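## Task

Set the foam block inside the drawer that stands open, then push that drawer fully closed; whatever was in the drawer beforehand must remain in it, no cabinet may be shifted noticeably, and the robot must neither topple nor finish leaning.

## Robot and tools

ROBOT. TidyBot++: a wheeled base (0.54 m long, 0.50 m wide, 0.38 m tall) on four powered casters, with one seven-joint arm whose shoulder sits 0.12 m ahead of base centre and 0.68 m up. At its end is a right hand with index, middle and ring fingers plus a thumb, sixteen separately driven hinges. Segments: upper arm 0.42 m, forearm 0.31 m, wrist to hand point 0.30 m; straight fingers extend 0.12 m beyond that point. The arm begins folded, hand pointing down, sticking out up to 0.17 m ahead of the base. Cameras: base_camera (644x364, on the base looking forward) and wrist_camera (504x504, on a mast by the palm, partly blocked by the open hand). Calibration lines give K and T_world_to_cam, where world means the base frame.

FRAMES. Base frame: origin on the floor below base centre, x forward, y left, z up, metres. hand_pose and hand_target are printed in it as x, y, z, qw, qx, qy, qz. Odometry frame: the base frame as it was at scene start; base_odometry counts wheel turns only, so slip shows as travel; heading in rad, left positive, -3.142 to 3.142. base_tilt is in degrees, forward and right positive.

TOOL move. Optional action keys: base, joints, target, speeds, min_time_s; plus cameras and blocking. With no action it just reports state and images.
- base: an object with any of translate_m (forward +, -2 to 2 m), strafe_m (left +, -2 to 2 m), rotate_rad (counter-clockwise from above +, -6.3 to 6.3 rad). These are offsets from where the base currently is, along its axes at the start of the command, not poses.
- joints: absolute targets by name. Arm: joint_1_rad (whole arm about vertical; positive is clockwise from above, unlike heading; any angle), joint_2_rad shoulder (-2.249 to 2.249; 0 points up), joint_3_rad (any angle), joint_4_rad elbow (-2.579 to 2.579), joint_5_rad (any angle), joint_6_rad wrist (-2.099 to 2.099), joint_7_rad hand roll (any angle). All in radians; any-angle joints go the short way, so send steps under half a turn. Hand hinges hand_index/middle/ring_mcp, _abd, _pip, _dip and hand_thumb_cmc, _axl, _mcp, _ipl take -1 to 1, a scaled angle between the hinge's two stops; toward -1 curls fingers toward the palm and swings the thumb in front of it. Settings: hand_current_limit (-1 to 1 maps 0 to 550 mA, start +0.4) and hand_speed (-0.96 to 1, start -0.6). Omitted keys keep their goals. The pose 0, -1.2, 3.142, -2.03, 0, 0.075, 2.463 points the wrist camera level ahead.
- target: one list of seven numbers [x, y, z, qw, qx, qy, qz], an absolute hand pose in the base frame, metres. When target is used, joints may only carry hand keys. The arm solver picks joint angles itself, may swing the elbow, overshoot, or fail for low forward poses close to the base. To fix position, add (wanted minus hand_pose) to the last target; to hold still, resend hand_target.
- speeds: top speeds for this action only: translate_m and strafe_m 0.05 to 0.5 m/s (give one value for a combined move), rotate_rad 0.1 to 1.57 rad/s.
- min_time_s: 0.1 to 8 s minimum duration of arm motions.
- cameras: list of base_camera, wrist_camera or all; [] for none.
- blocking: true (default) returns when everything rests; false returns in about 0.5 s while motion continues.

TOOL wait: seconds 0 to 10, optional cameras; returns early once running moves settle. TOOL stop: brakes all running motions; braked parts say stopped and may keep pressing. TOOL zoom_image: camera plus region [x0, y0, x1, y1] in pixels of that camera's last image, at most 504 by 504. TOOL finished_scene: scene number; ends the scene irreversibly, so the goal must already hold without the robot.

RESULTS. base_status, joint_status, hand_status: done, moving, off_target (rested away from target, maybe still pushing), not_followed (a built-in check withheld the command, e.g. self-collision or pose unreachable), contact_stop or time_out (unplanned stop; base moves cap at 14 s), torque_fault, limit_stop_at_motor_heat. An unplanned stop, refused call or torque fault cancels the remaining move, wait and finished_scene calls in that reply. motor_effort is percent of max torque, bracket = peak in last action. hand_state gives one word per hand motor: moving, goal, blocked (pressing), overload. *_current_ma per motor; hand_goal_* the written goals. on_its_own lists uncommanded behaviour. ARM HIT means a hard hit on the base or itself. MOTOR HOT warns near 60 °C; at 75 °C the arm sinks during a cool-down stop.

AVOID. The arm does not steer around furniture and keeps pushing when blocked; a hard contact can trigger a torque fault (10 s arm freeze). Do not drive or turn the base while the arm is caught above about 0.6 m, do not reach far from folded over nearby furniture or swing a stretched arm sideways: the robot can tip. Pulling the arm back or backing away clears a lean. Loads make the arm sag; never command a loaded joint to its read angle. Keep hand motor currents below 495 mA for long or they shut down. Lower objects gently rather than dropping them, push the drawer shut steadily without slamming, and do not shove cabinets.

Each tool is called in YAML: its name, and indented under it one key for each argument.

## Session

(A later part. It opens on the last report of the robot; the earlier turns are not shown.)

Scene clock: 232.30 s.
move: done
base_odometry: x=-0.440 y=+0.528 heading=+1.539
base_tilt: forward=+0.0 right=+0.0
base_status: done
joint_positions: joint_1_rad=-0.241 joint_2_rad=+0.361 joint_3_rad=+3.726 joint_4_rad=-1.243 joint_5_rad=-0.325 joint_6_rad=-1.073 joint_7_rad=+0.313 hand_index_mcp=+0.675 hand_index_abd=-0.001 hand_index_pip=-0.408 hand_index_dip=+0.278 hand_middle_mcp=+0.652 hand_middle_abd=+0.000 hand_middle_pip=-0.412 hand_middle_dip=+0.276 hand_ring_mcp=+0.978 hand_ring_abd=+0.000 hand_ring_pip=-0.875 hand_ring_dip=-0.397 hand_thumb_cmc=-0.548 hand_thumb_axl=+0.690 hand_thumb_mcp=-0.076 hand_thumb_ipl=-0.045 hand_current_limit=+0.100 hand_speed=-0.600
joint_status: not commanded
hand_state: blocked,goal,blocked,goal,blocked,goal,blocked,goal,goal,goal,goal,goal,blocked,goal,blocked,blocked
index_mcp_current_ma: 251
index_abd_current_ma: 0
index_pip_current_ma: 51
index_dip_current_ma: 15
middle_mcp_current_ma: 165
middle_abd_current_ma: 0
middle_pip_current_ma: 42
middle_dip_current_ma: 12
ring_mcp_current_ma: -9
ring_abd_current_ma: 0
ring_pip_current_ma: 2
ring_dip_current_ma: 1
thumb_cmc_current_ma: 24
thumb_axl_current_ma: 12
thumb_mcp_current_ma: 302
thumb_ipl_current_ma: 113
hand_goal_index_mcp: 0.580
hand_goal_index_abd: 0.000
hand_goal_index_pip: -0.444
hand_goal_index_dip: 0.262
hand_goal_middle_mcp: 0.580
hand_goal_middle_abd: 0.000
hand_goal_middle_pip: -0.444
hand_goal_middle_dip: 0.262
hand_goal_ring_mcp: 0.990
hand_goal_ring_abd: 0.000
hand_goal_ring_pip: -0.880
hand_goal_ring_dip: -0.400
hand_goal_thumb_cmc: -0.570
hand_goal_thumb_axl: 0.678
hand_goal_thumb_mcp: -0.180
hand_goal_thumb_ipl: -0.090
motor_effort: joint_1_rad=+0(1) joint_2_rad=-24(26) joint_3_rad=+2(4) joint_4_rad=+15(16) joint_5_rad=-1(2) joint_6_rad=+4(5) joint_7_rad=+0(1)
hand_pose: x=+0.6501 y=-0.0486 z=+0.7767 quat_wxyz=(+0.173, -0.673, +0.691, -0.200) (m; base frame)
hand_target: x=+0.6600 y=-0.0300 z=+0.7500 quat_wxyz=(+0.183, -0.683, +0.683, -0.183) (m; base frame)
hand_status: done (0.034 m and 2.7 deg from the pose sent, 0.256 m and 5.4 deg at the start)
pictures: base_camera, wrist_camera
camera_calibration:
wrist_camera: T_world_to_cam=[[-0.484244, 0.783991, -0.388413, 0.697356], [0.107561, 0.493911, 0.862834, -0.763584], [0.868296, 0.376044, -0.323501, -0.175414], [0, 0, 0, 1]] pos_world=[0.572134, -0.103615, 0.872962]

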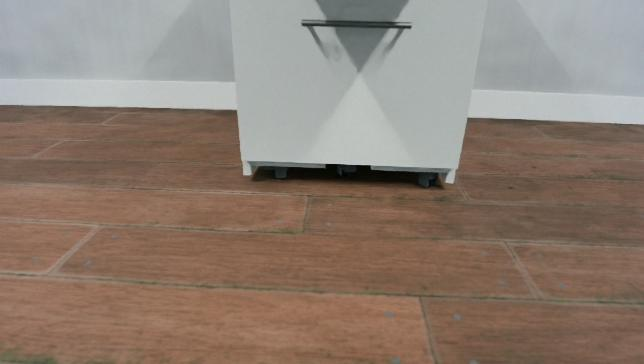

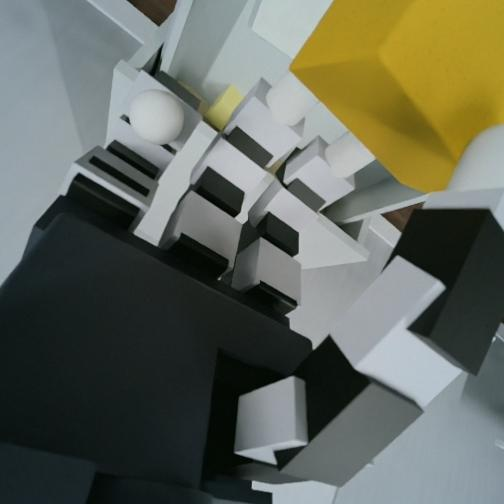

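move:
  target: [0.685, -0.012, 0.64, 0.183, -0.683, 0.683, -0.183]
  min_time_s: 2.5
  cameras: ["wrist_camera"]

zoom_image:
  camera: "wrist_camera"
  region: [40, 0, 440, 300]

Scene clock: 245.63 s.
move: done
base_odometry: x=-0.440 y=+0.528 heading=+1.539
base_tilt: forward=+0.0 right=+0.0
base_status: not commanded
joint_positions: joint_1_rad=-0.323 joint_2_rad=+0.491 joint_3_rad=+3.800 joint_4_rad=-1.429 joint_5_rad=-0.525 joint_6_rad=-0.824 joint_7_rad=+0.459 hand_index_mcp=+0.675 hand_index_abd=-0.001 hand_index_pip=-0.408 hand_index_dip=+0.278 hand_middle_mcp=+0.652 hand_middle_abd=+0.000 hand_middle_pip=-0.412 hand_middle_dip=+0.276 hand_ring_mcp=+0.978 hand_ring_abd=+0.000 hand_ring_pip=-0.875 hand_ring_dip=-0.397 hand_thumb_cmc=-0.548 hand_thumb_axl=+0.690 hand_thumb_mcp=-0.076 hand_thumb_ipl=-0.045 hand_current_limit=+0.100 hand_speed=-0.600
joint_status: not commanded
hand_state: blocked,goal,blocked,goal,blocked,goal,blocked,goal,goal,goal,goal,goal,blocked,goal,blocked,blocked
index_mcp_current_ma: 251
index_abd_current_ma: 0
index_pip_current_ma: 51
index_dip_current_ma: 15
middle_mcp_current_ma: 165
middle_abd_current_ma: 0
middle_pip_current_ma: 42
middle_dip_current_ma: 12
ring_mcp_current_ma: -9
ring_abd_current_ma: 0
ring_pip_current_ma: 2
ring_dip_current_ma: 1
thumb_cmc_current_ma: 24
thumb_axl_current_ma: 12
thumb_mcp_current_ma: 303
thumb_ipl_current_ma: 113
hand_goal_index_mcp: 0.580
hand_goal_index_abd: 0.000
hand_goal_index_pip: -0.444
hand_goal_index_dip: 0.262
hand_goal_middle_mcp: 0.580
hand_goal_middle_abd: 0.000
hand_goal_middle_pip: -0.444
hand_goal_middle_dip: 0.262
hand_goal_ring_mcp: 0.990
hand_goal_ring_abd: 0.000
hand_goal_ring_pip: -0.880
hand_goal_ring_dip: -0.400
hand_goal_thumb_cmc: -0.570
hand_goal_thumb_axl: 0.678
hand_goal_thumb_mcp: -0.180
hand_goal_thumb_ipl: -0.090
motor_effort: joint_1_rad=+0(1) joint_2_rad=-27(27) joint_3_rad=+5(6) joint_4_rad=+14(15) joint_5_rad=-1(2) joint_6_rad=+4(5) joint_7_rad=+0(0)
hand_pose: x=+0.6814 y=-0.0228 z=+0.6694 quat_wxyz=(+0.182, -0.681, +0.683, -0.192) (m; base frame)
hand_target: x=+0.6850 y=-0.0120 z=+0.6400 quat_wxyz=(+0.183, -0.683, +0.683, -0.183) (m; base frame)
hand_status: done (0.031 m and 1.1 deg from the pose sent, 0.146 m and 2.7 deg at the start)
pictures: wrist_camera
camera_calibration:
wrist_camera: T_world_to_cam=[[-0.506141, 0.776125, -0.376101, 0.657072], [0.0914584, 0.481926, 0.871426, -0.682096], [0.857588, 0.406667, -0.314906, -0.244896], [0, 0, 0, 1]] pos_world=[0.604974, -0.0816595, 0.764402]

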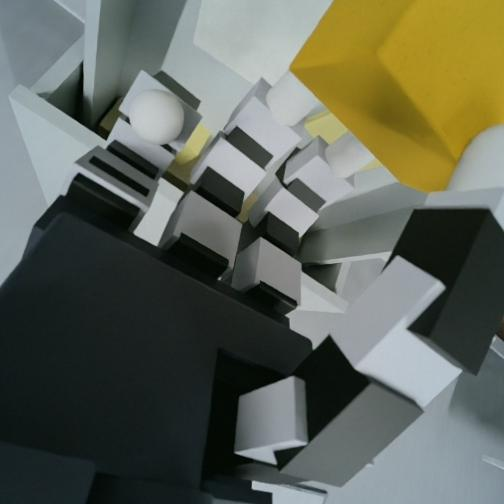

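Scaled by 1.260 from the camera's 504x504 image, which has a finer 720x720 frame.

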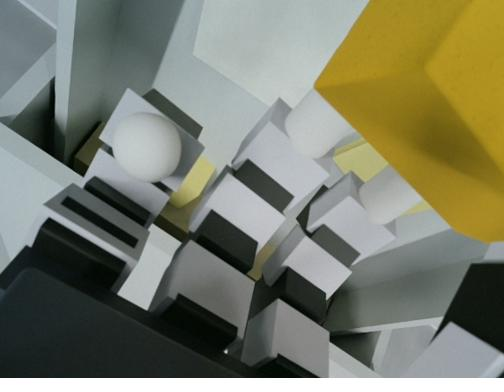

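move:
  target: [0.683, -0.01, 0.575, 0.183, -0.683, 0.683, -0.183]
  min_time_s: 2.5
  cameras: ["wrist_camera"]

zoom_image:
  camera: "wrist_camera"
  region: [40, 0, 440, 300]

Scene clock: 253.73 s.
move: done
base_odometry: x=-0.440 y=+0.528 heading=+1.539
base_tilt: forward=+0.0 right=+0.0
base_status: not commanded
joint_positions: joint_1_rad=-0.323 joint_2_rad=+0.557 joint_3_rad=+3.800 joint_4_rad=-1.550 joint_5_rad=-0.677 joint_6_rad=-0.675 joint_7_rad=+0.605 hand_index_mcp=+0.675 hand_index_abd=-0.001 hand_index_pip=-0.408 hand_index_dip=+0.278 hand_middle_mcp=+0.652 hand_middle_abd=+0.000 hand_middle_pip=-0.412 hand_middle_dip=+0.276 hand_ring_mcp=+0.978 hand_ring_abd=+0.000 hand_ring_pip=-0.875 hand_ring_dip=-0.397 hand_thumb_cmc=-0.548 hand_thumb_axl=+0.690 hand_thumb_mcp=-0.076 hand_thumb_ipl=-0.045 hand_current_limit=+0.100 hand_speed=-0.600
joint_status: not commanded
hand_state: blocked,goal,blocked,goal,blocked,goal,blocked,goal,goal,goal,goal,goal,blocked,goal,blocked,blocked
index_mcp_current_ma: 251
index_abd_current_ma: 0
index_pip_current_ma: 51
index_dip_current_ma: 15
middle_mcp_current_ma: 165
middle_abd_current_ma: 0
middle_pip_current_ma: 42
middle_dip_current_ma: 12
ring_mcp_current_ma: -9
ring_abd_current_ma: 0
ring_pip_current_ma: 2
ring_dip_current_ma: 1
thumb_cmc_current_ma: 24
thumb_axl_current_ma: 12
thumb_mcp_current_ma: 303
thumb_ipl_current_ma: 113
hand_goal_index_mcp: 0.580
hand_goal_index_abd: 0.000
hand_goal_index_pip: -0.444
hand_goal_index_dip: 0.262
hand_goal_middle_mcp: 0.580
hand_goal_middle_abd: 0.000
hand_goal_middle_pip: -0.444
hand_goal_middle_dip: 0.262
hand_goal_ring_mcp: 0.990
hand_goal_ring_abd: 0.000
hand_goal_ring_pip: -0.880
hand_goal_ring_dip: -0.400
hand_goal_thumb_cmc: -0.570
hand_goal_thumb_axl: 0.678
hand_goal_thumb_mcp: -0.180
hand_goal_thumb_ipl: -0.090
motor_effort: joint_1_rad=-1(1) joint_2_rad=-28(28) joint_3_rad=+5(6) joint_4_rad=+13(15) joint_5_rad=-2(3) joint_6_rad=+4(5) joint_7_rad=+0(1)
hand_pose: x=+0.6841 y=-0.0235 z=+0.6068 quat_wxyz=(+0.185, -0.681, +0.682, -0.193) (m; base frame)
hand_target: x=+0.6830 y=-0.0100 z=+0.5750 quat_wxyz=(+0.183, -0.683, +0.683, -0.183) (m; base frame)
hand_status: done (0.035 m and 1.2 deg from the pose sent, 0.095 m and 1.1 deg at the start)
pictures: wrist_camera
camera_calibration:
wrist_camera: T_world_to_cam=[[-0.505057, 0.776383, -0.377024, 0.635322], [0.0851187, 0.479508, 0.8734, -0.624312], [0.858879, 0.409025, -0.308264, -0.271452], [0, 0, 0, 1]] pos_world=[0.607159, -0.0828602, 0.701126]

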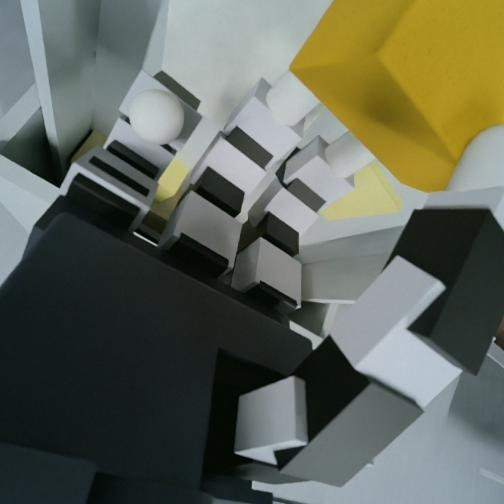

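Scaled by 1.260 from the camera's 504x504 image, which has a finer 720x720 frame.

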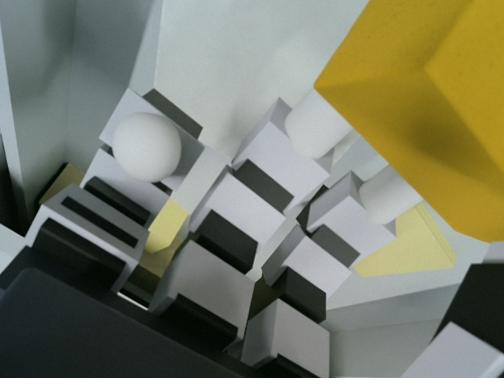

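move:
  target: [0.68, -0.01, 0.552, 0.183, -0.683, 0.683, -0.183]
  min_time_s: 1.5
  cameras: ["wrist_camera"]

Scene clock: 260.57 s.
move: done
base_odometry: x=-0.440 y=+0.528 heading=+1.539
base_tilt: forward=+0.0 right=+0.0
base_status: not commanded
joint_positions: joint_1_rad=-0.323 joint_2_rad=+0.571 joint_3_rad=+3.788 joint_4_rad=-1.587 joint_5_rad=-0.732 joint_6_rad=-0.620 joint_7_rad=+0.666 hand_index_mcp=+0.672 hand_index_abd=-0.003 hand_index_pip=-0.407 hand_index_dip=+0.280 hand_middle_mcp=+0.639 hand_middle_abd=+0.000 hand_middle_pip=-0.412 hand_middle_dip=+0.275 hand_ring_mcp=+0.978 hand_ring_abd=+0.000 hand_ring_pip=-0.875 hand_ring_dip=-0.397 hand_thumb_cmc=-0.537 hand_thumb_axl=+0.696 hand_thumb_mcp=-0.076 hand_thumb_ipl=-0.045 hand_current_limit=+0.100 hand_speed=-0.600
joint_status: not commanded
hand_state: blocked,goal,blocked,goal,blocked,goal,blocked,goal,goal,goal,goal,goal,blocked,goal,blocked,blocked
index_mcp_current_ma: 241
index_abd_current_ma: -1
index_pip_current_ma: 54
index_dip_current_ma: 18
middle_mcp_current_ma: 120
middle_abd_current_ma: 0
middle_pip_current_ma: 42
middle_dip_current_ma: 11
ring_mcp_current_ma: -9
ring_abd_current_ma: 0
ring_pip_current_ma: 2
ring_dip_current_ma: 1
thumb_cmc_current_ma: 45
thumb_axl_current_ma: 23
thumb_mcp_current_ma: 302
thumb_ipl_current_ma: 113
hand_goal_index_mcp: 0.580
hand_goal_index_abd: 0.000
hand_goal_index_pip: -0.444
hand_goal_index_dip: 0.262
hand_goal_middle_mcp: 0.580
hand_goal_middle_abd: 0.000
hand_goal_middle_pip: -0.444
hand_goal_middle_dip: 0.262
hand_goal_ring_mcp: 0.990
hand_goal_ring_abd: 0.000
hand_goal_ring_pip: -0.880
hand_goal_ring_dip: -0.400
hand_goal_thumb_cmc: -0.570
hand_goal_thumb_axl: 0.678
hand_goal_thumb_mcp: -0.180
hand_goal_thumb_ipl: -0.090
motor_effort: joint_1_rad=+0(1) joint_2_rad=-26(28) joint_3_rad=+4(6) joint_4_rad=+12(14) joint_5_rad=-2(3) joint_6_rad=+4(5) joint_7_rad=+0(1)
hand_pose: x=+0.6859 y=-0.0215 z=+0.5905 quat_wxyz=(+0.190, -0.683, +0.677, -0.198) (m; base frame)
hand_target: x=+0.6800 y=-0.0100 z=+0.5520 quat_wxyz=(+0.183, -0.683, +0.683, -0.183) (m; base frame)
hand_status: done (0.041 m and 2.0 deg from the pose sent, 0.057 m and 1.2 deg at the start)
pictures: wrist_camera
camera_calibration:
wrist_camera: T_world_to_cam=[[-0.506851, 0.770166, -0.387229, 0.635718], [0.0680455, 0.483547, 0.87267, -0.599069], [0.859344, 0.415964, -0.297493, -0.285374], [0, 0, 0, 1]] pos_world=[0.608212, -0.0812252, 0.684061]

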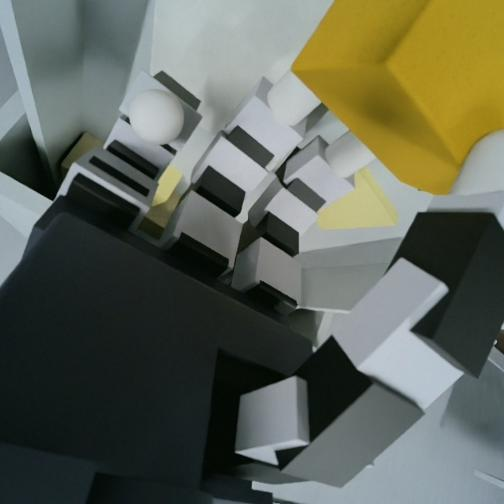

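move:
  joints: {"hand_speed":-0.85,"hand_thumb_mcp":0.12,"hand_thumb_ipl":0.05,"hand_index_mcp":0.76,"hand_middle_mcp":0.76}
  cameras: ["wrist_camera"]

Scene clock: 263.47 s.
move: done
base_odometry: x=-0.440 y=+0.528 heading=+1.539
base_tilt: forward=+0.0 right=+0.1
base_status: not commanded
joint_positions: joint_1_rad=-0.323 joint_2_rad=+0.580 joint_3_rad=+3.784 joint_4_rad=-1.593 joint_5_rad=-0.734 joint_6_rad=-0.617 joint_7_rad=+0.666 hand_index_mcp=+0.752 hand_index_abd=-0.003 hand_index_pip=-0.439 hand_index_dip=+0.265 hand_middle_mcp=+0.751 hand_middle_abd=+0.000 hand_middle_pip=-0.438 hand_middle_dip=+0.266 hand_ring_mcp=+0.978 hand_ring_abd=+0.000 hand_ring_pip=-0.875 hand_ring_dip=-0.397 hand_thumb_cmc=-0.567 hand_thumb_axl=+0.680 hand_thumb_mcp=+0.113 hand_thumb_ipl=+0.047 hand_current_limit=+0.100 hand_speed=-0.850
joint_status: all done
hand_state: goal,goal,goal,goal,goal,goal,goal,goal,goal,goal,goal,goal,goal,goal,goal,goal
index_mcp_current_ma: -5
index_abd_current_ma: -1
index_pip_current_ma: 2
index_dip_current_ma: 1
middle_mcp_current_ma: -6
middle_abd_current_ma: 0
middle_pip_current_ma: 3
middle_dip_current_ma: 2
ring_mcp_current_ma: -9
ring_abd_current_ma: 0
ring_pip_current_ma: 2
ring_dip_current_ma: 1
thumb_cmc_current_ma: 1
thumb_axl_current_ma: 1
thumb_mcp_current_ma: -6
thumb_ipl_current_ma: -1
hand_goal_index_mcp: 0.760
hand_goal_index_abd: 0.000
hand_goal_index_pip: -0.444
hand_goal_index_dip: 0.262
hand_goal_middle_mcp: 0.760
hand_goal_middle_abd: 0.000
hand_goal_middle_pip: -0.444
hand_goal_middle_dip: 0.262
hand_goal_ring_mcp: 0.990
hand_goal_ring_abd: 0.000
hand_goal_ring_pip: -0.880
hand_goal_ring_dip: -0.400
hand_goal_thumb_cmc: -0.570
hand_goal_thumb_axl: 0.678
hand_goal_thumb_mcp: 0.120
hand_goal_thumb_ipl: 0.050
motor_effort: joint_1_rad=+0(1) joint_2_rad=-28(28) joint_3_rad=+5(6) joint_4_rad=+13(13) joint_5_rad=-2(2) joint_6_rad=+4(4) joint_7_rad=+0(1)
hand_pose: x=+0.6837 y=-0.0198 z=+0.5840 quat_wxyz=(+0.186, -0.684, +0.678, -0.194) (m; base frame)
hand_target: x=+0.6800 y=-0.0100 z=+0.5520 quat_wxyz=(+0.183, -0.683, +0.683, -0.183) (m; base frame)
hand_status: not commanded
pictures: wrist_camera
camera_calibration:
wrist_camera: T_world_to_cam=[[-0.510984, 0.770568, -0.380945, 0.629899], [0.0776918, 0.482758, 0.872301, -0.600421], [0.856072, 0.416136, -0.306549, -0.278502], [0, 0, 0, 1]] pos_world=[0.606934, -0.0796272, 0.678331]

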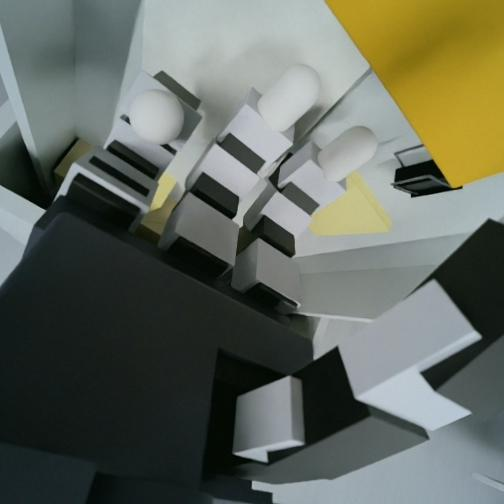

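move:
  target: [0.68, -0.01, 0.64, 0.183, -0.683, 0.683, -0.183]
  min_time_s: 1.5
  cameras: ["wrist_camera"]

move:
  target: [0.60, 0.03, 0.85, 0.183, -0.683, 0.683, -0.183]
  min_time_s: 2.5
  cameras: ["wrist_camera"]

Scene clock: 267.10 s.
move: done
base_odometry: x=-0.440 y=+0.528 heading=+1.539
base_tilt: forward=+0.0 right=+0.0
base_status: not commanded
joint_positions: joint_1_rad=-0.333 joint_2_rad=+0.575 joint_3_rad=+3.802 joint_4_rad=-1.510 joint_5_rad=-0.667 joint_6_rad=-0.734 joint_7_rad=+0.555 hand_index_mcp=+0.753 hand_index_abd=-0.003 hand_index_pip=-0.439 hand_index_dip=+0.265 hand_middle_mcp=+0.752 hand_middle_abd=+0.000 hand_middle_pip=-0.438 hand_middle_dip=+0.266 hand_ring_mcp=+0.978 hand_ring_abd=+0.000 hand_ring_pip=-0.875 hand_ring_dip=-0.397 hand_thumb_cmc=-0.567 hand_thumb_axl=+0.680 hand_thumb_mcp=+0.113 hand_thumb_ipl=+0.047 hand_current_limit=+0.100 hand_speed=-0.850
joint_status: not commanded
hand_state: goal,goal,goal,goal,goal,goal,goal,goal,goal,goal,goal,goal,goal,goal,goal,goal
index_mcp_current_ma: -5
index_abd_current_ma: -1
index_pip_current_ma: 2
index_dip_current_ma: 1
middle_mcp_current_ma: -5
middle_abd_current_ma: 0
middle_pip_current_ma: 3
middle_dip_current_ma: 2
ring_mcp_current_ma: -9
ring_abd_current_ma: 0
ring_pip_current_ma: 2
ring_dip_current_ma: 1
thumb_cmc_current_ma: 1
thumb_axl_current_ma: 1
thumb_mcp_current_ma: -6
thumb_ipl_current_ma: -1
hand_goal_index_mcp: 0.760
hand_goal_index_abd: 0.000
hand_goal_index_pip: -0.444
hand_goal_index_dip: 0.262
hand_goal_middle_mcp: 0.760
hand_goal_middle_abd: 0.000
hand_goal_middle_pip: -0.444
hand_goal_middle_dip: 0.262
hand_goal_ring_mcp: 0.990
hand_goal_ring_abd: 0.000
hand_goal_ring_pip: -0.880
hand_goal_ring_dip: -0.400
hand_goal_thumb_cmc: -0.570
hand_goal_thumb_axl: 0.678
hand_goal_thumb_mcp: 0.120
hand_goal_thumb_ipl: 0.050
motor_effort: joint_1_rad=+0(1) joint_2_rad=-28(28) joint_3_rad=+5(6) joint_4_rad=+13(13) joint_5_rad=-2(3) joint_6_rad=+4(4) joint_7_rad=+0(1)
hand_pose: x=+0.6842 y=-0.0073 z=+0.6079 quat_wxyz=(+0.183, -0.681, +0.688, -0.173) (m; base frame)
hand_target: x=+0.6800 y=-0.0100 z=+0.6400 quat_wxyz=(+0.183, -0.683, +0.683, -0.183) (m; base frame)
hand_status: done (0.033 m and 1.4 deg from the pose sent, 0.057 m and 1.5 deg at the start)
pictures: wrist_camera
camera_calibration:
wrist_camera: T_world_to_cam=[[-0.515439, 0.78715, -0.338699, 0.607073], [0.114486, 0.454961, 0.883121, -0.659323], [0.849244, 0.416419, -0.324622, -0.261211], [0, 0, 0, 1]] pos_world=[0.610224, -0.0691179, 0.703082]

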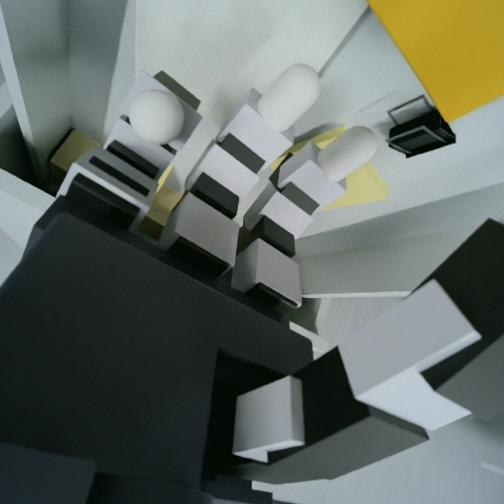

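Scene clock: 269.97 s.
move: done
base_odometry: x=-0.440 y=+0.528 heading=+1.539
base_tilt: forward=+0.0 right=+0.0
base_status: not commanded
joint_positions: joint_1_rad=-0.333 joint_2_rad=+0.274 joint_3_rad=+3.602 joint_4_rad=-1.180 joint_5_rad=-0.221 joint_6_rad=-1.212 joint_7_rad=+0.137 hand_index_mcp=+0.753 hand_index_abd=-0.003 hand_index_pip=-0.439 hand_index_dip=+0.265 hand_middle_mcp=+0.752 hand_middle_abd=+0.000 hand_middle_pip=-0.438 hand_middle_dip=+0.266 hand_ring_mcp=+0.978 hand_ring_abd=+0.000 hand_ring_pip=-0.875 hand_ring_dip=-0.397 hand_thumb_cmc=-0.568 hand_thumb_axl=+0.680 hand_thumb_mcp=+0.113 hand_thumb_ipl=+0.047 hand_current_limit=+0.100 hand_speed=-0.850
joint_status: not commanded
hand_state: goal,goal,goal,goal,goal,goal,goal,goal,goal,goal,goal,goal,goal,goal,goal,goal
index_mcp_current_ma: -5
index_abd_current_ma: -1
index_pip_current_ma: 2
index_dip_current_ma: 1
middle_mcp_current_ma: -5
middle_abd_current_ma: 0
middle_pip_current_ma: 3
middle_dip_current_ma: 1
ring_mcp_current_ma: -9
ring_abd_current_ma: 0
ring_pip_current_ma: 2
ring_dip_current_ma: 1
thumb_cmc_current_ma: 1
thumb_axl_current_ma: 1
thumb_mcp_current_ma: -6
thumb_ipl_current_ma: -1
hand_goal_index_mcp: 0.760
hand_goal_index_abd: 0.000
hand_goal_index_pip: -0.444
hand_goal_index_dip: 0.262
hand_goal_middle_mcp: 0.760
hand_goal_middle_abd: 0.000
hand_goal_middle_pip: -0.444
hand_goal_middle_dip: 0.262
hand_goal_ring_mcp: 0.990
hand_goal_ring_abd: 0.000
hand_goal_ring_pip: -0.880
hand_goal_ring_dip: -0.400
hand_goal_thumb_cmc: -0.570
hand_goal_thumb_axl: 0.678
hand_goal_thumb_mcp: 0.120
hand_goal_thumb_ipl: 0.050
motor_effort: joint_1_rad=-1(1) joint_2_rad=-22(29) joint_3_rad=+2(6) joint_4_rad=+15(15) joint_5_rad=-1(3) joint_6_rad=+4(4) joint_7_rad=+0(0)
hand_pose: x=+0.6134 y=+0.0448 z=+0.8262 quat_wxyz=(+0.192, -0.695, +0.674, -0.164) (m; base frame)
hand_target: x=+0.6000 y=+0.0300 z=+0.8500 quat_wxyz=(+0.183, -0.683, +0.683, -0.183) (m; base frame)
hand_status: done (0.031 m and 3.0 deg from the pose sent, 0.259 m and 1.4 deg at the start)
pictures: wrist_camera
camera_calibration:
wrist_camera: T_world_to_cam=[[-0.55056, 0.76757, -0.328208, 0.617337], [0.0936547, 0.44747, 0.889381, -0.859673], [0.829526, 0.458919, -0.318246, -0.147002], [0, 0, 0, 1]] pos_world=[0.542335, -0.0217089, 0.92041]

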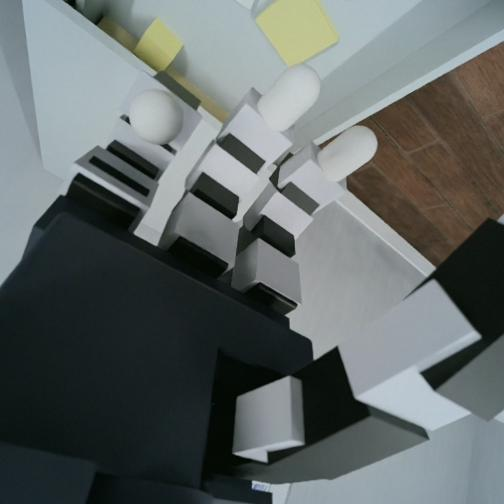

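move:
  base: {"translate_m":-0.17}
  target: [0.52, 0.02, 0.85, 0.183, -0.683, 0.683, -0.183]
  joints: {"hand_speed":-0.5,"hand_index_mcp":0.137,"hand_middle_mcp":0.137,"hand_ring_mcp":0.137,"hand_index_pip":-0.74,"hand_middle_pip":-0.74,"hand_ring_pip":-0.74,"hand_index_dip":-0.17,"hand_middle_dip":-0.17,"hand_ring_dip":-0.17,"hand_thumb_cmc":0.7,"hand_thumb_mcp":0.225,"hand_thumb_ipl":0.168}
  min_time_s: 2
  cameras: ["all"]

zoom_image:
  camera: "wrist_camera"
  region: [40, 0, 440, 300]

Scene clock: 279.27 s.
move: done
base_odometry: x=-0.445 y=+0.357 heading=+1.539
base_tilt: forward=+0.0 right=+0.0
base_status: done
joint_positions: joint_1_rad=-0.093 joint_2_rad=+0.070 joint_3_rad=+3.244 joint_4_rad=-1.340 joint_5_rad=-0.084 joint_6_rad=-1.212 joint_7_rad=+0.065 hand_index_mcp=+0.144 hand_index_abd=-0.003 hand_index_pip=-0.734 hand_index_dip=-0.167 hand_middle_mcp=+0.145 hand_middle_abd=+0.000 hand_middle_pip=-0.733 hand_middle_dip=-0.167 hand_ring_mcp=+0.146 hand_ring_abd=+0.000 hand_ring_pip=-0.740 hand_ring_dip=-0.172 hand_thumb_cmc=+0.687 hand_thumb_axl=+0.680 hand_thumb_mcp=+0.218 hand_thumb_ipl=+0.165 hand_current_limit=+0.100 hand_speed=-0.500
joint_status: all done
hand_state: goal,goal,goal,goal,goal,goal,goal,goal,goal,goal,goal,goal,goal,goal,goal,goal
index_mcp_current_ma: 4
index_abd_current_ma: -1
index_pip_current_ma: 3
index_dip_current_ma: 1
middle_mcp_current_ma: 4
middle_abd_current_ma: 0
middle_pip_current_ma: 4
middle_dip_current_ma: 1
ring_mcp_current_ma: 5
ring_abd_current_ma: 0
ring_pip_current_ma: 0
ring_dip_current_ma: -1
thumb_cmc_current_ma: -10
thumb_axl_current_ma: 1
thumb_mcp_current_ma: -7
thumb_ipl_current_ma: -2
hand_goal_index_mcp: 0.138
hand_goal_index_abd: 0.000
hand_goal_index_pip: -0.740
hand_goal_index_dip: -0.170
hand_goal_middle_mcp: 0.138
hand_goal_middle_abd: 0.000
hand_goal_middle_pip: -0.740
hand_goal_middle_dip: -0.170
hand_goal_ring_mcp: 0.138
hand_goal_ring_abd: 0.000
hand_goal_ring_pip: -0.740
hand_goal_ring_dip: -0.170
hand_goal_thumb_cmc: 0.700
hand_goal_thumb_axl: 0.678
hand_goal_thumb_mcp: 0.226
hand_goal_thumb_ipl: 0.168
motor_effort: joint_1_rad=-1(2) joint_2_rad=-17(26) joint_3_rad=+1(2) joint_4_rad=+15(16) joint_5_rad=-2(2) joint_6_rad=+4(5) joint_7_rad=+0(1)
hand_pose: x=+0.5347 y=+0.0420 z=+0.8495 quat_wxyz=(+0.203, -0.700, +0.666, -0.162) (m; base frame)
hand_target: x=+0.5200 y=+0.0200 z=+0.8500 quat_wxyz=(+0.183, -0.683, +0.683, -0.183) (m; base frame)
hand_status: done (0.026 m and 4.3 deg from the pose sent, 0.100 m and 3.0 deg at the start)
pictures: base_camera, wrist_camera
camera_calibration:
wrist_camera: T_world_to_cam=[[-0.562542, 0.759843, -0.325861, 0.588411], [0.0724362, 0.437919, 0.896091, -0.865833], [0.82359, 0.480484, -0.301388, -0.0850466], [0, 0, 0, 1]] pos_world=[0.463767, -0.0270716, 0.941974]

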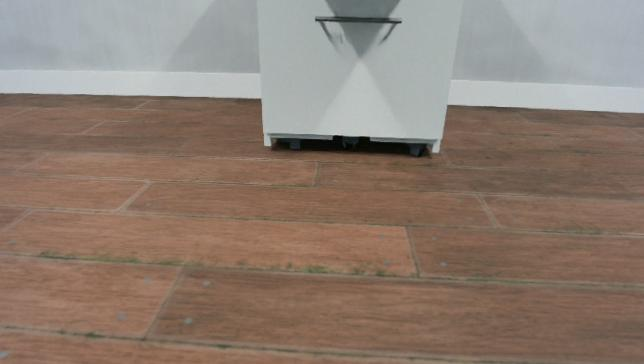

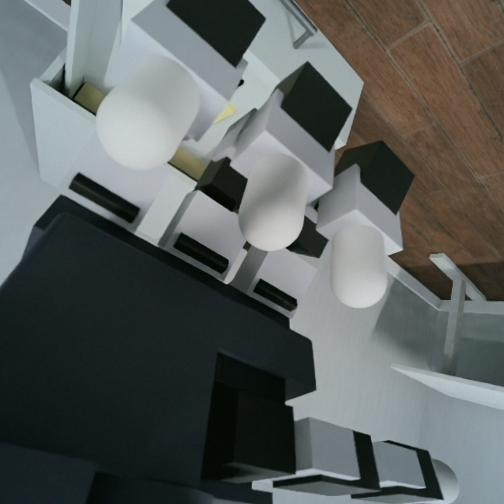

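Scaled by 1.260 from the camera's 504x504 image, which has a finer 720x720 frame.

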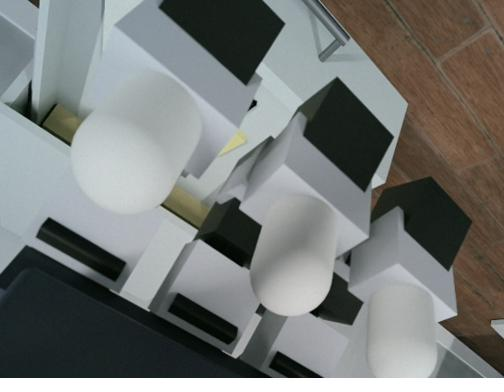

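move:
  target: [0.56, 0.03, 0.69, 0.2706, -0.6533, 0.6533, -0.2706]
  min_time_s: 2

move:
  target: [0.565, 0.03, 0.575, 0.2706, -0.6533, 0.6533, -0.2706]
  min_time_s: 2
  cameras: ["wrist_camera"]

Scene clock: 291.83 s.
move: done
base_odometry: x=-0.445 y=+0.357 heading=+1.539
base_tilt: forward=+0.0 right=+0.0
base_status: not commanded
joint_positions: joint_1_rad=+0.066 joint_2_rad=+0.062 joint_3_rad=+3.047 joint_4_rad=-1.976 joint_5_rad=-0.020 joint_6_rad=-0.369 joint_7_rad=-0.017 hand_index_mcp=+0.143 hand_index_abd=-0.003 hand_index_pip=-0.734 hand_index_dip=-0.167 hand_middle_mcp=+0.143 hand_middle_abd=+0.000 hand_middle_pip=-0.733 hand_middle_dip=-0.167 hand_ring_mcp=+0.144 hand_ring_abd=+0.000 hand_ring_pip=-0.740 hand_ring_dip=-0.172 hand_thumb_cmc=+0.688 hand_thumb_axl=+0.680 hand_thumb_mcp=+0.219 hand_thumb_ipl=+0.165 hand_current_limit=+0.100 hand_speed=-0.500
joint_status: not commanded
hand_state: goal,goal,goal,goal,goal,goal,goal,goal,goal,goal,goal,goal,goal,goal,goal,goal
index_mcp_current_ma: 3
index_abd_current_ma: -1
index_pip_current_ma: 3
index_dip_current_ma: 1
middle_mcp_current_ma: 3
middle_abd_current_ma: 0
middle_pip_current_ma: 4
middle_dip_current_ma: 1
ring_mcp_current_ma: 4
ring_abd_current_ma: 0
ring_pip_current_ma: 0
ring_dip_current_ma: -1
thumb_cmc_current_ma: -10
thumb_axl_current_ma: 1
thumb_mcp_current_ma: -7
thumb_ipl_current_ma: -2
hand_goal_index_mcp: 0.138
hand_goal_index_abd: 0.000
hand_goal_index_pip: -0.740
hand_goal_index_dip: -0.170
hand_goal_middle_mcp: 0.138
hand_goal_middle_abd: 0.000
hand_goal_middle_pip: -0.740
hand_goal_middle_dip: -0.170
hand_goal_ring_mcp: 0.138
hand_goal_ring_abd: 0.000
hand_goal_ring_pip: -0.740
hand_goal_ring_dip: -0.170
hand_goal_thumb_cmc: 0.700
hand_goal_thumb_axl: 0.678
hand_goal_thumb_mcp: 0.226
hand_goal_thumb_ipl: 0.168
motor_effort: joint_1_rad=-1(1) joint_2_rad=-16(18) joint_3_rad=+1(1) joint_4_rad=+15(16) joint_5_rad=-1(2) joint_6_rad=+6(6) joint_7_rad=+0(1)
hand_pose: x=+0.5632 y=+0.0420 z=+0.6808 quat_wxyz=(+0.266, -0.658, +0.662, -0.242) (m; base frame)
hand_target: x=+0.5600 y=+0.0300 z=+0.6900 quat_wxyz=(+0.271, -0.653, +0.653, -0.271) (m; base frame)
hand_status: done (0.015 m and 3.5 deg from the pose sent, 0.162 m and 15.7 deg at the start)
pictures: none

Scene clock: 296.17 s.
move: off_target
base_odometry: x=-0.445 y=+0.358 heading=+1.539
base_tilt: forward=+0.0 right=+0.0
base_status: not commanded
joint_positions: joint_1_rad=+0.053 joint_2_rad=+0.179 joint_3_rad=+3.059 joint_4_rad=-2.193 joint_5_rad=+0.796 joint_6_rad=-0.014 joint_7_rad=-0.834 hand_index_mcp=+0.141 hand_index_abd=-0.003 hand_index_pip=-0.734 hand_index_dip=-0.167 hand_middle_mcp=+0.142 hand_middle_abd=+0.000 hand_middle_pip=-0.733 hand_middle_dip=-0.167 hand_ring_mcp=+0.142 hand_ring_abd=+0.000 hand_ring_pip=-0.740 hand_ring_dip=-0.172 hand_thumb_cmc=+0.688 hand_thumb_axl=+0.680 hand_thumb_mcp=+0.219 hand_thumb_ipl=+0.165 hand_current_limit=+0.100 hand_speed=-0.500
joint_status: not commanded
hand_state: goal,goal,goal,goal,goal,goal,goal,goal,goal,goal,goal,goal,goal,goal,goal,goal
index_mcp_current_ma: 1
index_abd_current_ma: -1
index_pip_current_ma: 3
index_dip_current_ma: 1
middle_mcp_current_ma: 2
middle_abd_current_ma: 0
middle_pip_current_ma: 4
middle_dip_current_ma: 1
ring_mcp_current_ma: 2
ring_abd_current_ma: 0
ring_pip_current_ma: 0
ring_dip_current_ma: -1
thumb_cmc_current_ma: -10
thumb_axl_current_ma: 1
thumb_mcp_current_ma: -6
thumb_ipl_current_ma: -2
hand_goal_index_mcp: 0.138
hand_goal_index_abd: 0.000
hand_goal_index_pip: -0.740
hand_goal_index_dip: -0.170
hand_goal_middle_mcp: 0.138
hand_goal_middle_abd: 0.000
hand_goal_middle_pip: -0.740
hand_goal_middle_dip: -0.170
hand_goal_ring_mcp: 0.138
hand_goal_ring_abd: 0.000
hand_goal_ring_pip: -0.740
hand_goal_ring_dip: -0.170
hand_goal_thumb_cmc: 0.700
hand_goal_thumb_axl: 0.678
hand_goal_thumb_mcp: 0.226
hand_goal_thumb_ipl: 0.168
motor_effort: joint_1_rad=+0(2) joint_2_rad=-17(18) joint_3_rad=+1(3) joint_4_rad=+12(15) joint_5_rad=-1(2) joint_6_rad=+4(6) joint_7_rad=+0(1)
hand_pose: x=+0.5575 y=+0.0377 z=+0.5941 quat_wxyz=(+0.272, -0.650, +0.663, -0.252) (m; base frame)
hand_target: x=+0.5348 y=+0.0351 z=+0.5666 quat_wxyz=(+0.244, -0.667, +0.664, -0.233) (m; base frame)
hand_status: off_target (0.022 m and 2.4 deg from the pose sent, 0.106 m and 3.5 deg at the start)
pictures: wrist_camera
camera_calibration:
wrist_camera: T_world_to_cam=[[-0.411309, 0.795934, -0.4442, 0.505969], [-0.105959, 0.442276, 0.890598, -0.534136], [0.905316, 0.413378, -0.0975755, -0.342818], [0, 0, 0, 1]] pos_world=[0.461872, -0.0247689, 0.667001]

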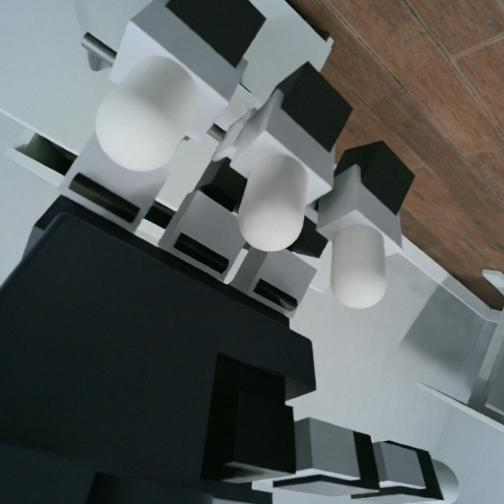

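move:
  target: [0.565, 0.03, 0.555, 0.2706, -0.6533, 0.6533, -0.2706]
  min_time_s: 1

move:
  base: {"translate_m":0.12}
  speeds: {"translate_m":0.08}
  cameras: ["all"]

Scene clock: 306.83 s.
move: done
base_odometry: x=-0.445 y=+0.358 heading=+1.539
base_tilt: forward=-0.1 right=+0.0
base_status: not commanded
joint_positions: joint_1_rad=-0.536 joint_2_rad=+0.274 joint_3_rad=+3.789 joint_4_rad=-2.246 joint_5_rad=+0.871 joint_6_rad=+0.233 joint_7_rad=-0.906 hand_index_mcp=+0.141 hand_index_abd=-0.003 hand_index_pip=-0.734 hand_index_dip=-0.167 hand_middle_mcp=+0.142 hand_middle_abd=+0.000 hand_middle_pip=-0.733 hand_middle_dip=-0.167 hand_ring_mcp=+0.142 hand_ring_abd=+0.000 hand_ring_pip=-0.740 hand_ring_dip=-0.172 hand_thumb_cmc=+0.688 hand_thumb_axl=+0.680 hand_thumb_mcp=+0.219 hand_thumb_ipl=+0.165 hand_current_limit=+0.100 hand_speed=-0.500
joint_status: not commanded
hand_state: goal,goal,goal,goal,goal,goal,goal,goal,goal,goal,goal,goal,goal,goal,goal,goal
index_mcp_current_ma: 1
index_abd_current_ma: -1
index_pip_current_ma: 3
index_dip_current_ma: 1
middle_mcp_current_ma: 2
middle_abd_current_ma: 0
middle_pip_current_ma: 4
middle_dip_current_ma: 1
ring_mcp_current_ma: 2
ring_abd_current_ma: 0
ring_pip_current_ma: 0
ring_dip_current_ma: -1
thumb_cmc_current_ma: -10
thumb_axl_current_ma: 1
thumb_mcp_current_ma: -6
thumb_ipl_current_ma: -2
hand_goal_index_mcp: 0.138
hand_goal_index_abd: 0.000
hand_goal_index_pip: -0.740
hand_goal_index_dip: -0.170
hand_goal_middle_mcp: 0.138
hand_goal_middle_abd: 0.000
hand_goal_middle_pip: -0.740
hand_goal_middle_dip: -0.170
hand_goal_ring_mcp: 0.138
hand_goal_ring_abd: 0.000
hand_goal_ring_pip: -0.740
hand_goal_ring_dip: -0.170
hand_goal_thumb_cmc: 0.700
hand_goal_thumb_axl: 0.678
hand_goal_thumb_mcp: 0.226
hand_goal_thumb_ipl: 0.168
motor_effort: joint_1_rad=+0(1) joint_2_rad=-16(20) joint_3_rad=+2(3) joint_4_rad=+10(12) joint_5_rad=-2(3) joint_6_rad=+4(5) joint_7_rad=+0(1)
hand_pose: x=+0.5767 y=+0.0239 z=+0.5737 quat_wxyz=(+0.278, -0.651, +0.647, -0.282) (m; base frame)
hand_target: x=+0.5650 y=+0.0300 z=+0.5550 quat_wxyz=(+0.271, -0.653, +0.653, -0.271) (m; base frame)
hand_status: done (0.023 m and 1.7 deg from the pose sent, 0.041 m and 2.4 deg at the start)
pictures: none

Scene clock: 308.87 s.
move: done
base_odometry: x=-0.441 y=+0.478 heading=+1.539
base_tilt: forward=+0.0 right=+0.0
base_status: done
joint_positions: joint_1_rad=-0.539 joint_2_rad=+0.277 joint_3_rad=+3.790 joint_4_rad=-2.258 joint_5_rad=+0.871 joint_6_rad=+0.233 joint_7_rad=-0.906 hand_index_mcp=+0.137 hand_index_abd=-0.003 hand_index_pip=-0.734 hand_index_dip=-0.167 hand_middle_mcp=+0.137 hand_middle_abd=+0.000 hand_middle_pip=-0.733 hand_middle_dip=-0.167 hand_ring_mcp=+0.137 hand_ring_abd=+0.000 hand_ring_pip=-0.740 hand_ring_dip=-0.172 hand_thumb_cmc=+0.688 hand_thumb_axl=+0.680 hand_thumb_mcp=+0.219 hand_thumb_ipl=+0.165 hand_current_limit=+0.100 hand_speed=-0.500
joint_status: not commanded
hand_state: goal,goal,goal,goal,goal,goal,goal,goal,goal,goal,goal,goal,goal,goal,goal,goal
index_mcp_current_ma: 0
index_abd_current_ma: -1
index_pip_current_ma: 3
index_dip_current_ma: 1
middle_mcp_current_ma: 0
middle_abd_current_ma: 0
middle_pip_current_ma: 4
middle_dip_current_ma: 1
ring_mcp_current_ma: 0
ring_abd_current_ma: 0
ring_pip_current_ma: 0
ring_dip_current_ma: -1
thumb_cmc_current_ma: -10
thumb_axl_current_ma: 1
thumb_mcp_current_ma: -5
thumb_ipl_current_ma: -2
hand_goal_index_mcp: 0.138
hand_goal_index_abd: 0.000
hand_goal_index_pip: -0.740
hand_goal_index_dip: -0.170
hand_goal_middle_mcp: 0.138
hand_goal_middle_abd: 0.000
hand_goal_middle_pip: -0.740
hand_goal_middle_dip: -0.170
hand_goal_ring_mcp: 0.138
hand_goal_ring_abd: 0.000
hand_goal_ring_pip: -0.740
hand_goal_ring_dip: -0.170
hand_goal_thumb_cmc: 0.700
hand_goal_thumb_axl: 0.678
hand_goal_thumb_mcp: 0.226
hand_goal_thumb_ipl: 0.168
motor_effort: joint_1_rad=+0(1) joint_2_rad=-17(18) joint_3_rad=+2(4) joint_4_rad=+11(14) joint_5_rad=-1(3) joint_6_rad=+4(6) joint_7_rad=+0(1)
hand_pose: x=+0.5700 y=+0.0246 z=+0.5682 quat_wxyz=(+0.273, -0.653, +0.649, -0.277) (m; base frame)
hand_target: x=+0.5650 y=+0.0300 z=+0.5550 quat_wxyz=(+0.271, -0.653, +0.653, -0.271) (m; base frame)
hand_status: not commanded
pictures: base_camera, wrist_camera
camera_calibration:
wrist_camera: T_world_to_cam=[[-0.40016, 0.772768, -0.492647, 0.531795], [-0.14541, 0.477215, 0.866673, -0.468771], [0.904836, 0.418444, -0.0785947, -0.361844], [0, 0, 0, 1]] pos_world=[0.472049, -0.0358384, 0.639819]

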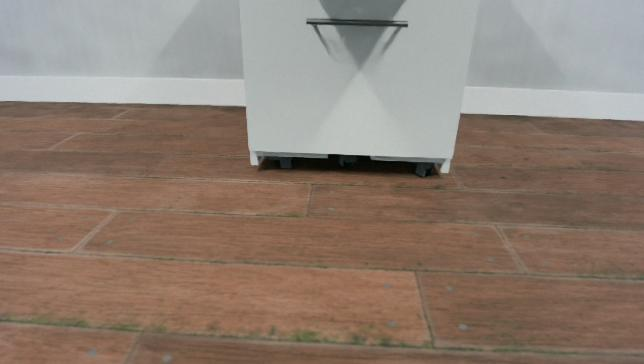

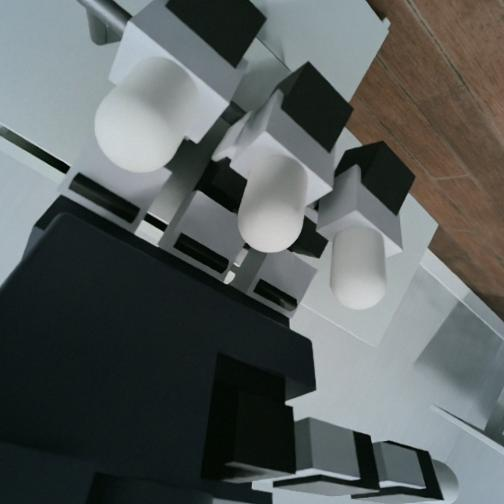

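move:
  base: {"translate_m":0.18}
  speeds: {"translate_m":0.08}
  cameras: ["all"]

Scene clock: 313.37 s.
move: done
base_odometry: x=-0.436 y=+0.658 heading=+1.539
base_tilt: forward=+0.0 right=+0.0
base_status: done
joint_positions: joint_1_rad=-0.540 joint_2_rad=+0.279 joint_3_rad=+3.793 joint_4_rad=-2.263 joint_5_rad=+0.871 joint_6_rad=+0.239 joint_7_rad=-0.906 hand_index_mcp=+0.139 hand_index_abd=+0.004 hand_index_pip=-0.734 hand_index_dip=-0.167 hand_middle_mcp=+0.137 hand_middle_abd=+0.000 hand_middle_pip=-0.733 hand_middle_dip=-0.167 hand_ring_mcp=+0.137 hand_ring_abd=+0.000 hand_ring_pip=-0.740 hand_ring_dip=-0.172 hand_thumb_cmc=+0.688 hand_thumb_axl=+0.680 hand_thumb_mcp=+0.220 hand_thumb_ipl=+0.165 hand_current_limit=+0.100 hand_speed=-0.500
joint_status: not commanded
hand_state: goal,goal,goal,goal,goal,goal,goal,goal,goal,goal,goal,goal,goal,goal,goal,goal
index_mcp_current_ma: 0
index_abd_current_ma: 1
index_pip_current_ma: 3
index_dip_current_ma: 1
middle_mcp_current_ma: 0
middle_abd_current_ma: 0
middle_pip_current_ma: 4
middle_dip_current_ma: 1
ring_mcp_current_ma: 0
ring_abd_current_ma: 0
ring_pip_current_ma: 0
ring_dip_current_ma: -1
thumb_cmc_current_ma: -10
thumb_axl_current_ma: 1
thumb_mcp_current_ma: -5
thumb_ipl_current_ma: -2
hand_goal_index_mcp: 0.138
hand_goal_index_abd: 0.000
hand_goal_index_pip: -0.740
hand_goal_index_dip: -0.170
hand_goal_middle_mcp: 0.138
hand_goal_middle_abd: 0.000
hand_goal_middle_pip: -0.740
hand_goal_middle_dip: -0.170
hand_goal_ring_mcp: 0.138
hand_goal_ring_abd: 0.000
hand_goal_ring_pip: -0.740
hand_goal_ring_dip: -0.170
hand_goal_thumb_cmc: 0.700
hand_goal_thumb_axl: 0.678
hand_goal_thumb_mcp: 0.226
hand_goal_thumb_ipl: 0.168
motor_effort: joint_1_rad=-1(1) joint_2_rad=-15(17) joint_3_rad=+3(4) joint_4_rad=+10(14) joint_5_rad=-2(3) joint_6_rad=+3(5) joint_7_rad=+0(1)
hand_pose: x=+0.5683 y=+0.0249 z=+0.5666 quat_wxyz=(+0.273, -0.654, +0.650, -0.276) (m; base frame)
hand_target: x=+0.5650 y=+0.0300 z=+0.5550 quat_wxyz=(+0.271, -0.653, +0.653, -0.271) (m; base frame)
hand_status: not commanded
pictures: base_camera, wrist_camera
camera_calibration:
wrist_camera: T_world_to_cam=[[-0.401846, 0.773559, -0.490026, 0.529572], [-0.143814, 0.475179, 0.868057, -0.469426], [0.904344, 0.419298, -0.0797005, -0.359772], [0, 0, 0, 1]] pos_world=[0.470654, -0.0357424, 0.638318]

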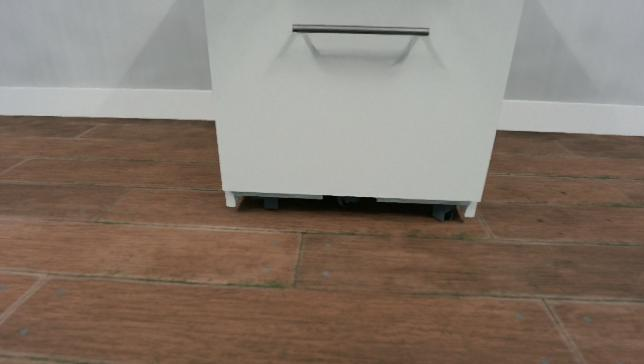

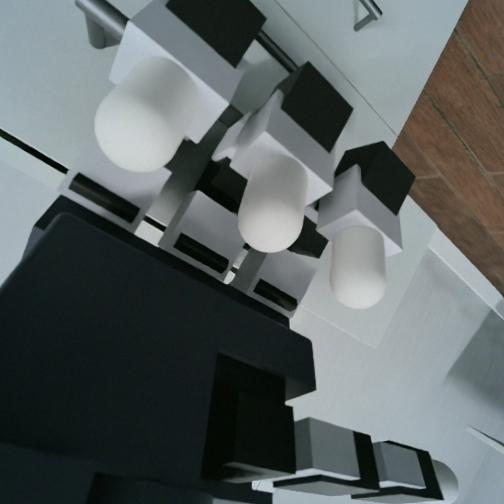

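move:
  base: {"translate_m":0.07}
  speeds: {"translate_m":0.06}
  cameras: ["all"]

Scene clock: 317.87 s.
move: done
base_odometry: x=-0.433 y=+0.728 heading=+1.539
base_tilt: forward=+0.0 right=+0.0
base_status: done
joint_positions: joint_1_rad=-0.540 joint_2_rad=+0.279 joint_3_rad=+3.794 joint_4_rad=-2.264 joint_5_rad=+0.871 joint_6_rad=+0.242 joint_7_rad=-0.906 hand_index_mcp=+0.139 hand_index_abd=+0.004 hand_index_pip=-0.733 hand_index_dip=-0.167 hand_middle_mcp=+0.137 hand_middle_abd=+0.000 hand_middle_pip=-0.733 hand_middle_dip=-0.167 hand_ring_mcp=+0.137 hand_ring_abd=+0.000 hand_ring_pip=-0.740 hand_ring_dip=-0.172 hand_thumb_cmc=+0.688 hand_thumb_axl=+0.680 hand_thumb_mcp=+0.220 hand_thumb_ipl=+0.165 hand_current_limit=+0.100 hand_speed=-0.500
joint_status: not commanded
hand_state: goal,goal,goal,goal,goal,goal,goal,goal,goal,goal,goal,goal,goal,goal,goal,goal
index_mcp_current_ma: 0
index_abd_current_ma: 1
index_pip_current_ma: 4
index_dip_current_ma: 1
middle_mcp_current_ma: 0
middle_abd_current_ma: 0
middle_pip_current_ma: 4
middle_dip_current_ma: 1
ring_mcp_current_ma: 0
ring_abd_current_ma: 0
ring_pip_current_ma: 0
ring_dip_current_ma: -1
thumb_cmc_current_ma: -10
thumb_axl_current_ma: 1
thumb_mcp_current_ma: -5
thumb_ipl_current_ma: -2
hand_goal_index_mcp: 0.138
hand_goal_index_abd: 0.000
hand_goal_index_pip: -0.740
hand_goal_index_dip: -0.170
hand_goal_middle_mcp: 0.138
hand_goal_middle_abd: 0.000
hand_goal_middle_pip: -0.740
hand_goal_middle_dip: -0.170
hand_goal_ring_mcp: 0.138
hand_goal_ring_abd: 0.000
hand_goal_ring_pip: -0.740
hand_goal_ring_dip: -0.170
hand_goal_thumb_cmc: 0.700
hand_goal_thumb_axl: 0.678
hand_goal_thumb_mcp: 0.226
hand_goal_thumb_ipl: 0.168
motor_effort: joint_1_rad=-1(1) joint_2_rad=-15(16) joint_3_rad=+3(3) joint_4_rad=+9(13) joint_5_rad=-1(2) joint_6_rad=+3(4) joint_7_rad=+0(1)
hand_pose: x=+0.5683 y=+0.0250 z=+0.5665 quat_wxyz=(+0.274, -0.654, +0.650, -0.276) (m; base frame)
hand_target: x=+0.5650 y=+0.0300 z=+0.5550 quat_wxyz=(+0.271, -0.653, +0.653, -0.271) (m; base frame)
hand_status: not commanded
pictures: base_camera, wrist_camera
camera_calibration:
wrist_camera: T_world_to_cam=[[-0.401728, 0.77401, -0.489411, 0.528996], [-0.14464, 0.474094, 0.868512, -0.469109], [0.904264, 0.419695, -0.0785041, -0.360504], [0, 0, 0, 1]] pos_world=[0.470651, -0.0357448, 0.638022]

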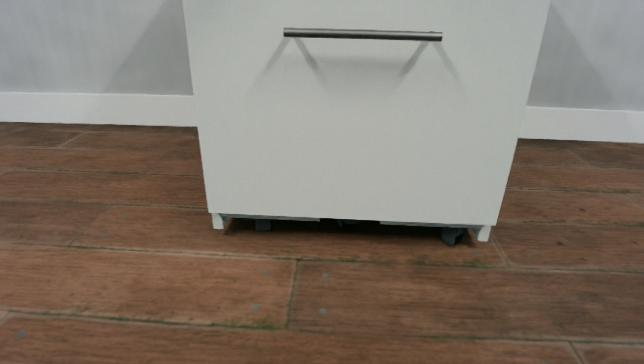

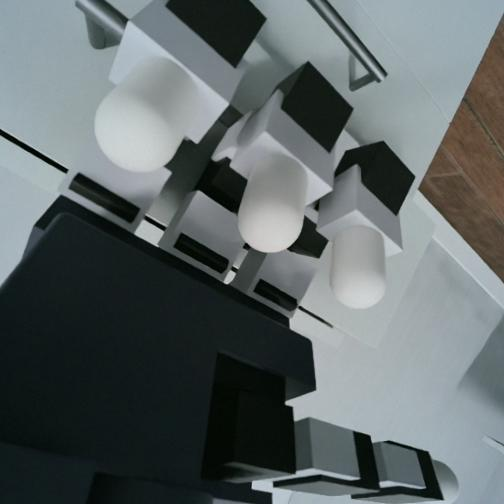

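move:
  base: {"translate_m":0.025}
  speeds: {"translate_m":0.05}
  cameras: ["all"]

Scene clock: 321.10 s.
move: done
base_odometry: x=-0.432 y=+0.753 heading=+1.539
base_tilt: forward=+0.0 right=+0.0
base_status: done
joint_positions: joint_1_rad=-0.540 joint_2_rad=+0.280 joint_3_rad=+3.795 joint_4_rad=-2.265 joint_5_rad=+0.870 joint_6_rad=+0.245 joint_7_rad=-0.906 hand_index_mcp=+0.145 hand_index_abd=+0.003 hand_index_pip=-0.734 hand_index_dip=-0.167 hand_middle_mcp=+0.137 hand_middle_abd=+0.000 hand_middle_pip=-0.733 hand_middle_dip=-0.167 hand_ring_mcp=+0.137 hand_ring_abd=+0.000 hand_ring_pip=-0.740 hand_ring_dip=-0.172 hand_thumb_cmc=+0.688 hand_thumb_axl=+0.680 hand_thumb_mcp=+0.220 hand_thumb_ipl=+0.165 hand_current_limit=+0.100 hand_speed=-0.500
joint_status: not commanded
hand_state: goal,goal,goal,goal,goal,goal,goal,goal,goal,goal,goal,goal,goal,goal,goal,goal
index_mcp_current_ma: 5
index_abd_current_ma: 1
index_pip_current_ma: 3
index_dip_current_ma: 1
middle_mcp_current_ma: 0
middle_abd_current_ma: 0
middle_pip_current_ma: 4
middle_dip_current_ma: 1
ring_mcp_current_ma: 0
ring_abd_current_ma: 0
ring_pip_current_ma: 0
ring_dip_current_ma: -1
thumb_cmc_current_ma: -10
thumb_axl_current_ma: 1
thumb_mcp_current_ma: -5
thumb_ipl_current_ma: -2
hand_goal_index_mcp: 0.138
hand_goal_index_abd: 0.000
hand_goal_index_pip: -0.740
hand_goal_index_dip: -0.170
hand_goal_middle_mcp: 0.138
hand_goal_middle_abd: 0.000
hand_goal_middle_pip: -0.740
hand_goal_middle_dip: -0.170
hand_goal_ring_mcp: 0.138
hand_goal_ring_abd: 0.000
hand_goal_ring_pip: -0.740
hand_goal_ring_dip: -0.170
hand_goal_thumb_cmc: 0.700
hand_goal_thumb_axl: 0.678
hand_goal_thumb_mcp: 0.226
hand_goal_thumb_ipl: 0.168
motor_effort: joint_1_rad=-1(1) joint_2_rad=-16(17) joint_3_rad=+3(3) joint_4_rad=+10(13) joint_5_rad=-2(3) joint_6_rad=+4(4) joint_7_rad=+0(0)
hand_pose: x=+0.5684 y=+0.0252 z=+0.5662 quat_wxyz=(+0.274, -0.654, +0.649, -0.275) (m; base frame)
hand_target: x=+0.5650 y=+0.0300 z=+0.5550 quat_wxyz=(+0.271, -0.653, +0.653, -0.271) (m; base frame)
hand_status: not commanded
pictures: base_camera, wrist_camera
camera_calibration:
wrist_camera: T_world_to_cam=[[-0.401984, 0.77411, -0.489043, 0.528653], [-0.145107, 0.473489, 0.868765, -0.468759], [0.904076, 0.420193, -0.0780061, -0.360877], [0, 0, 0, 1]] pos_world=[0.47075, -0.0356452, 0.637624]

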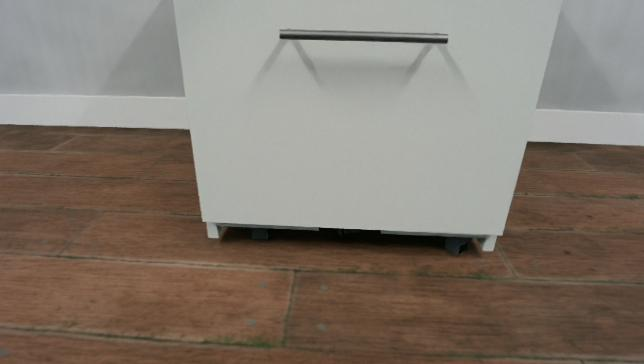

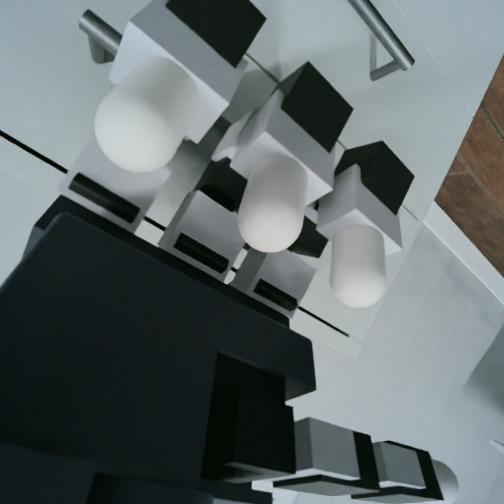

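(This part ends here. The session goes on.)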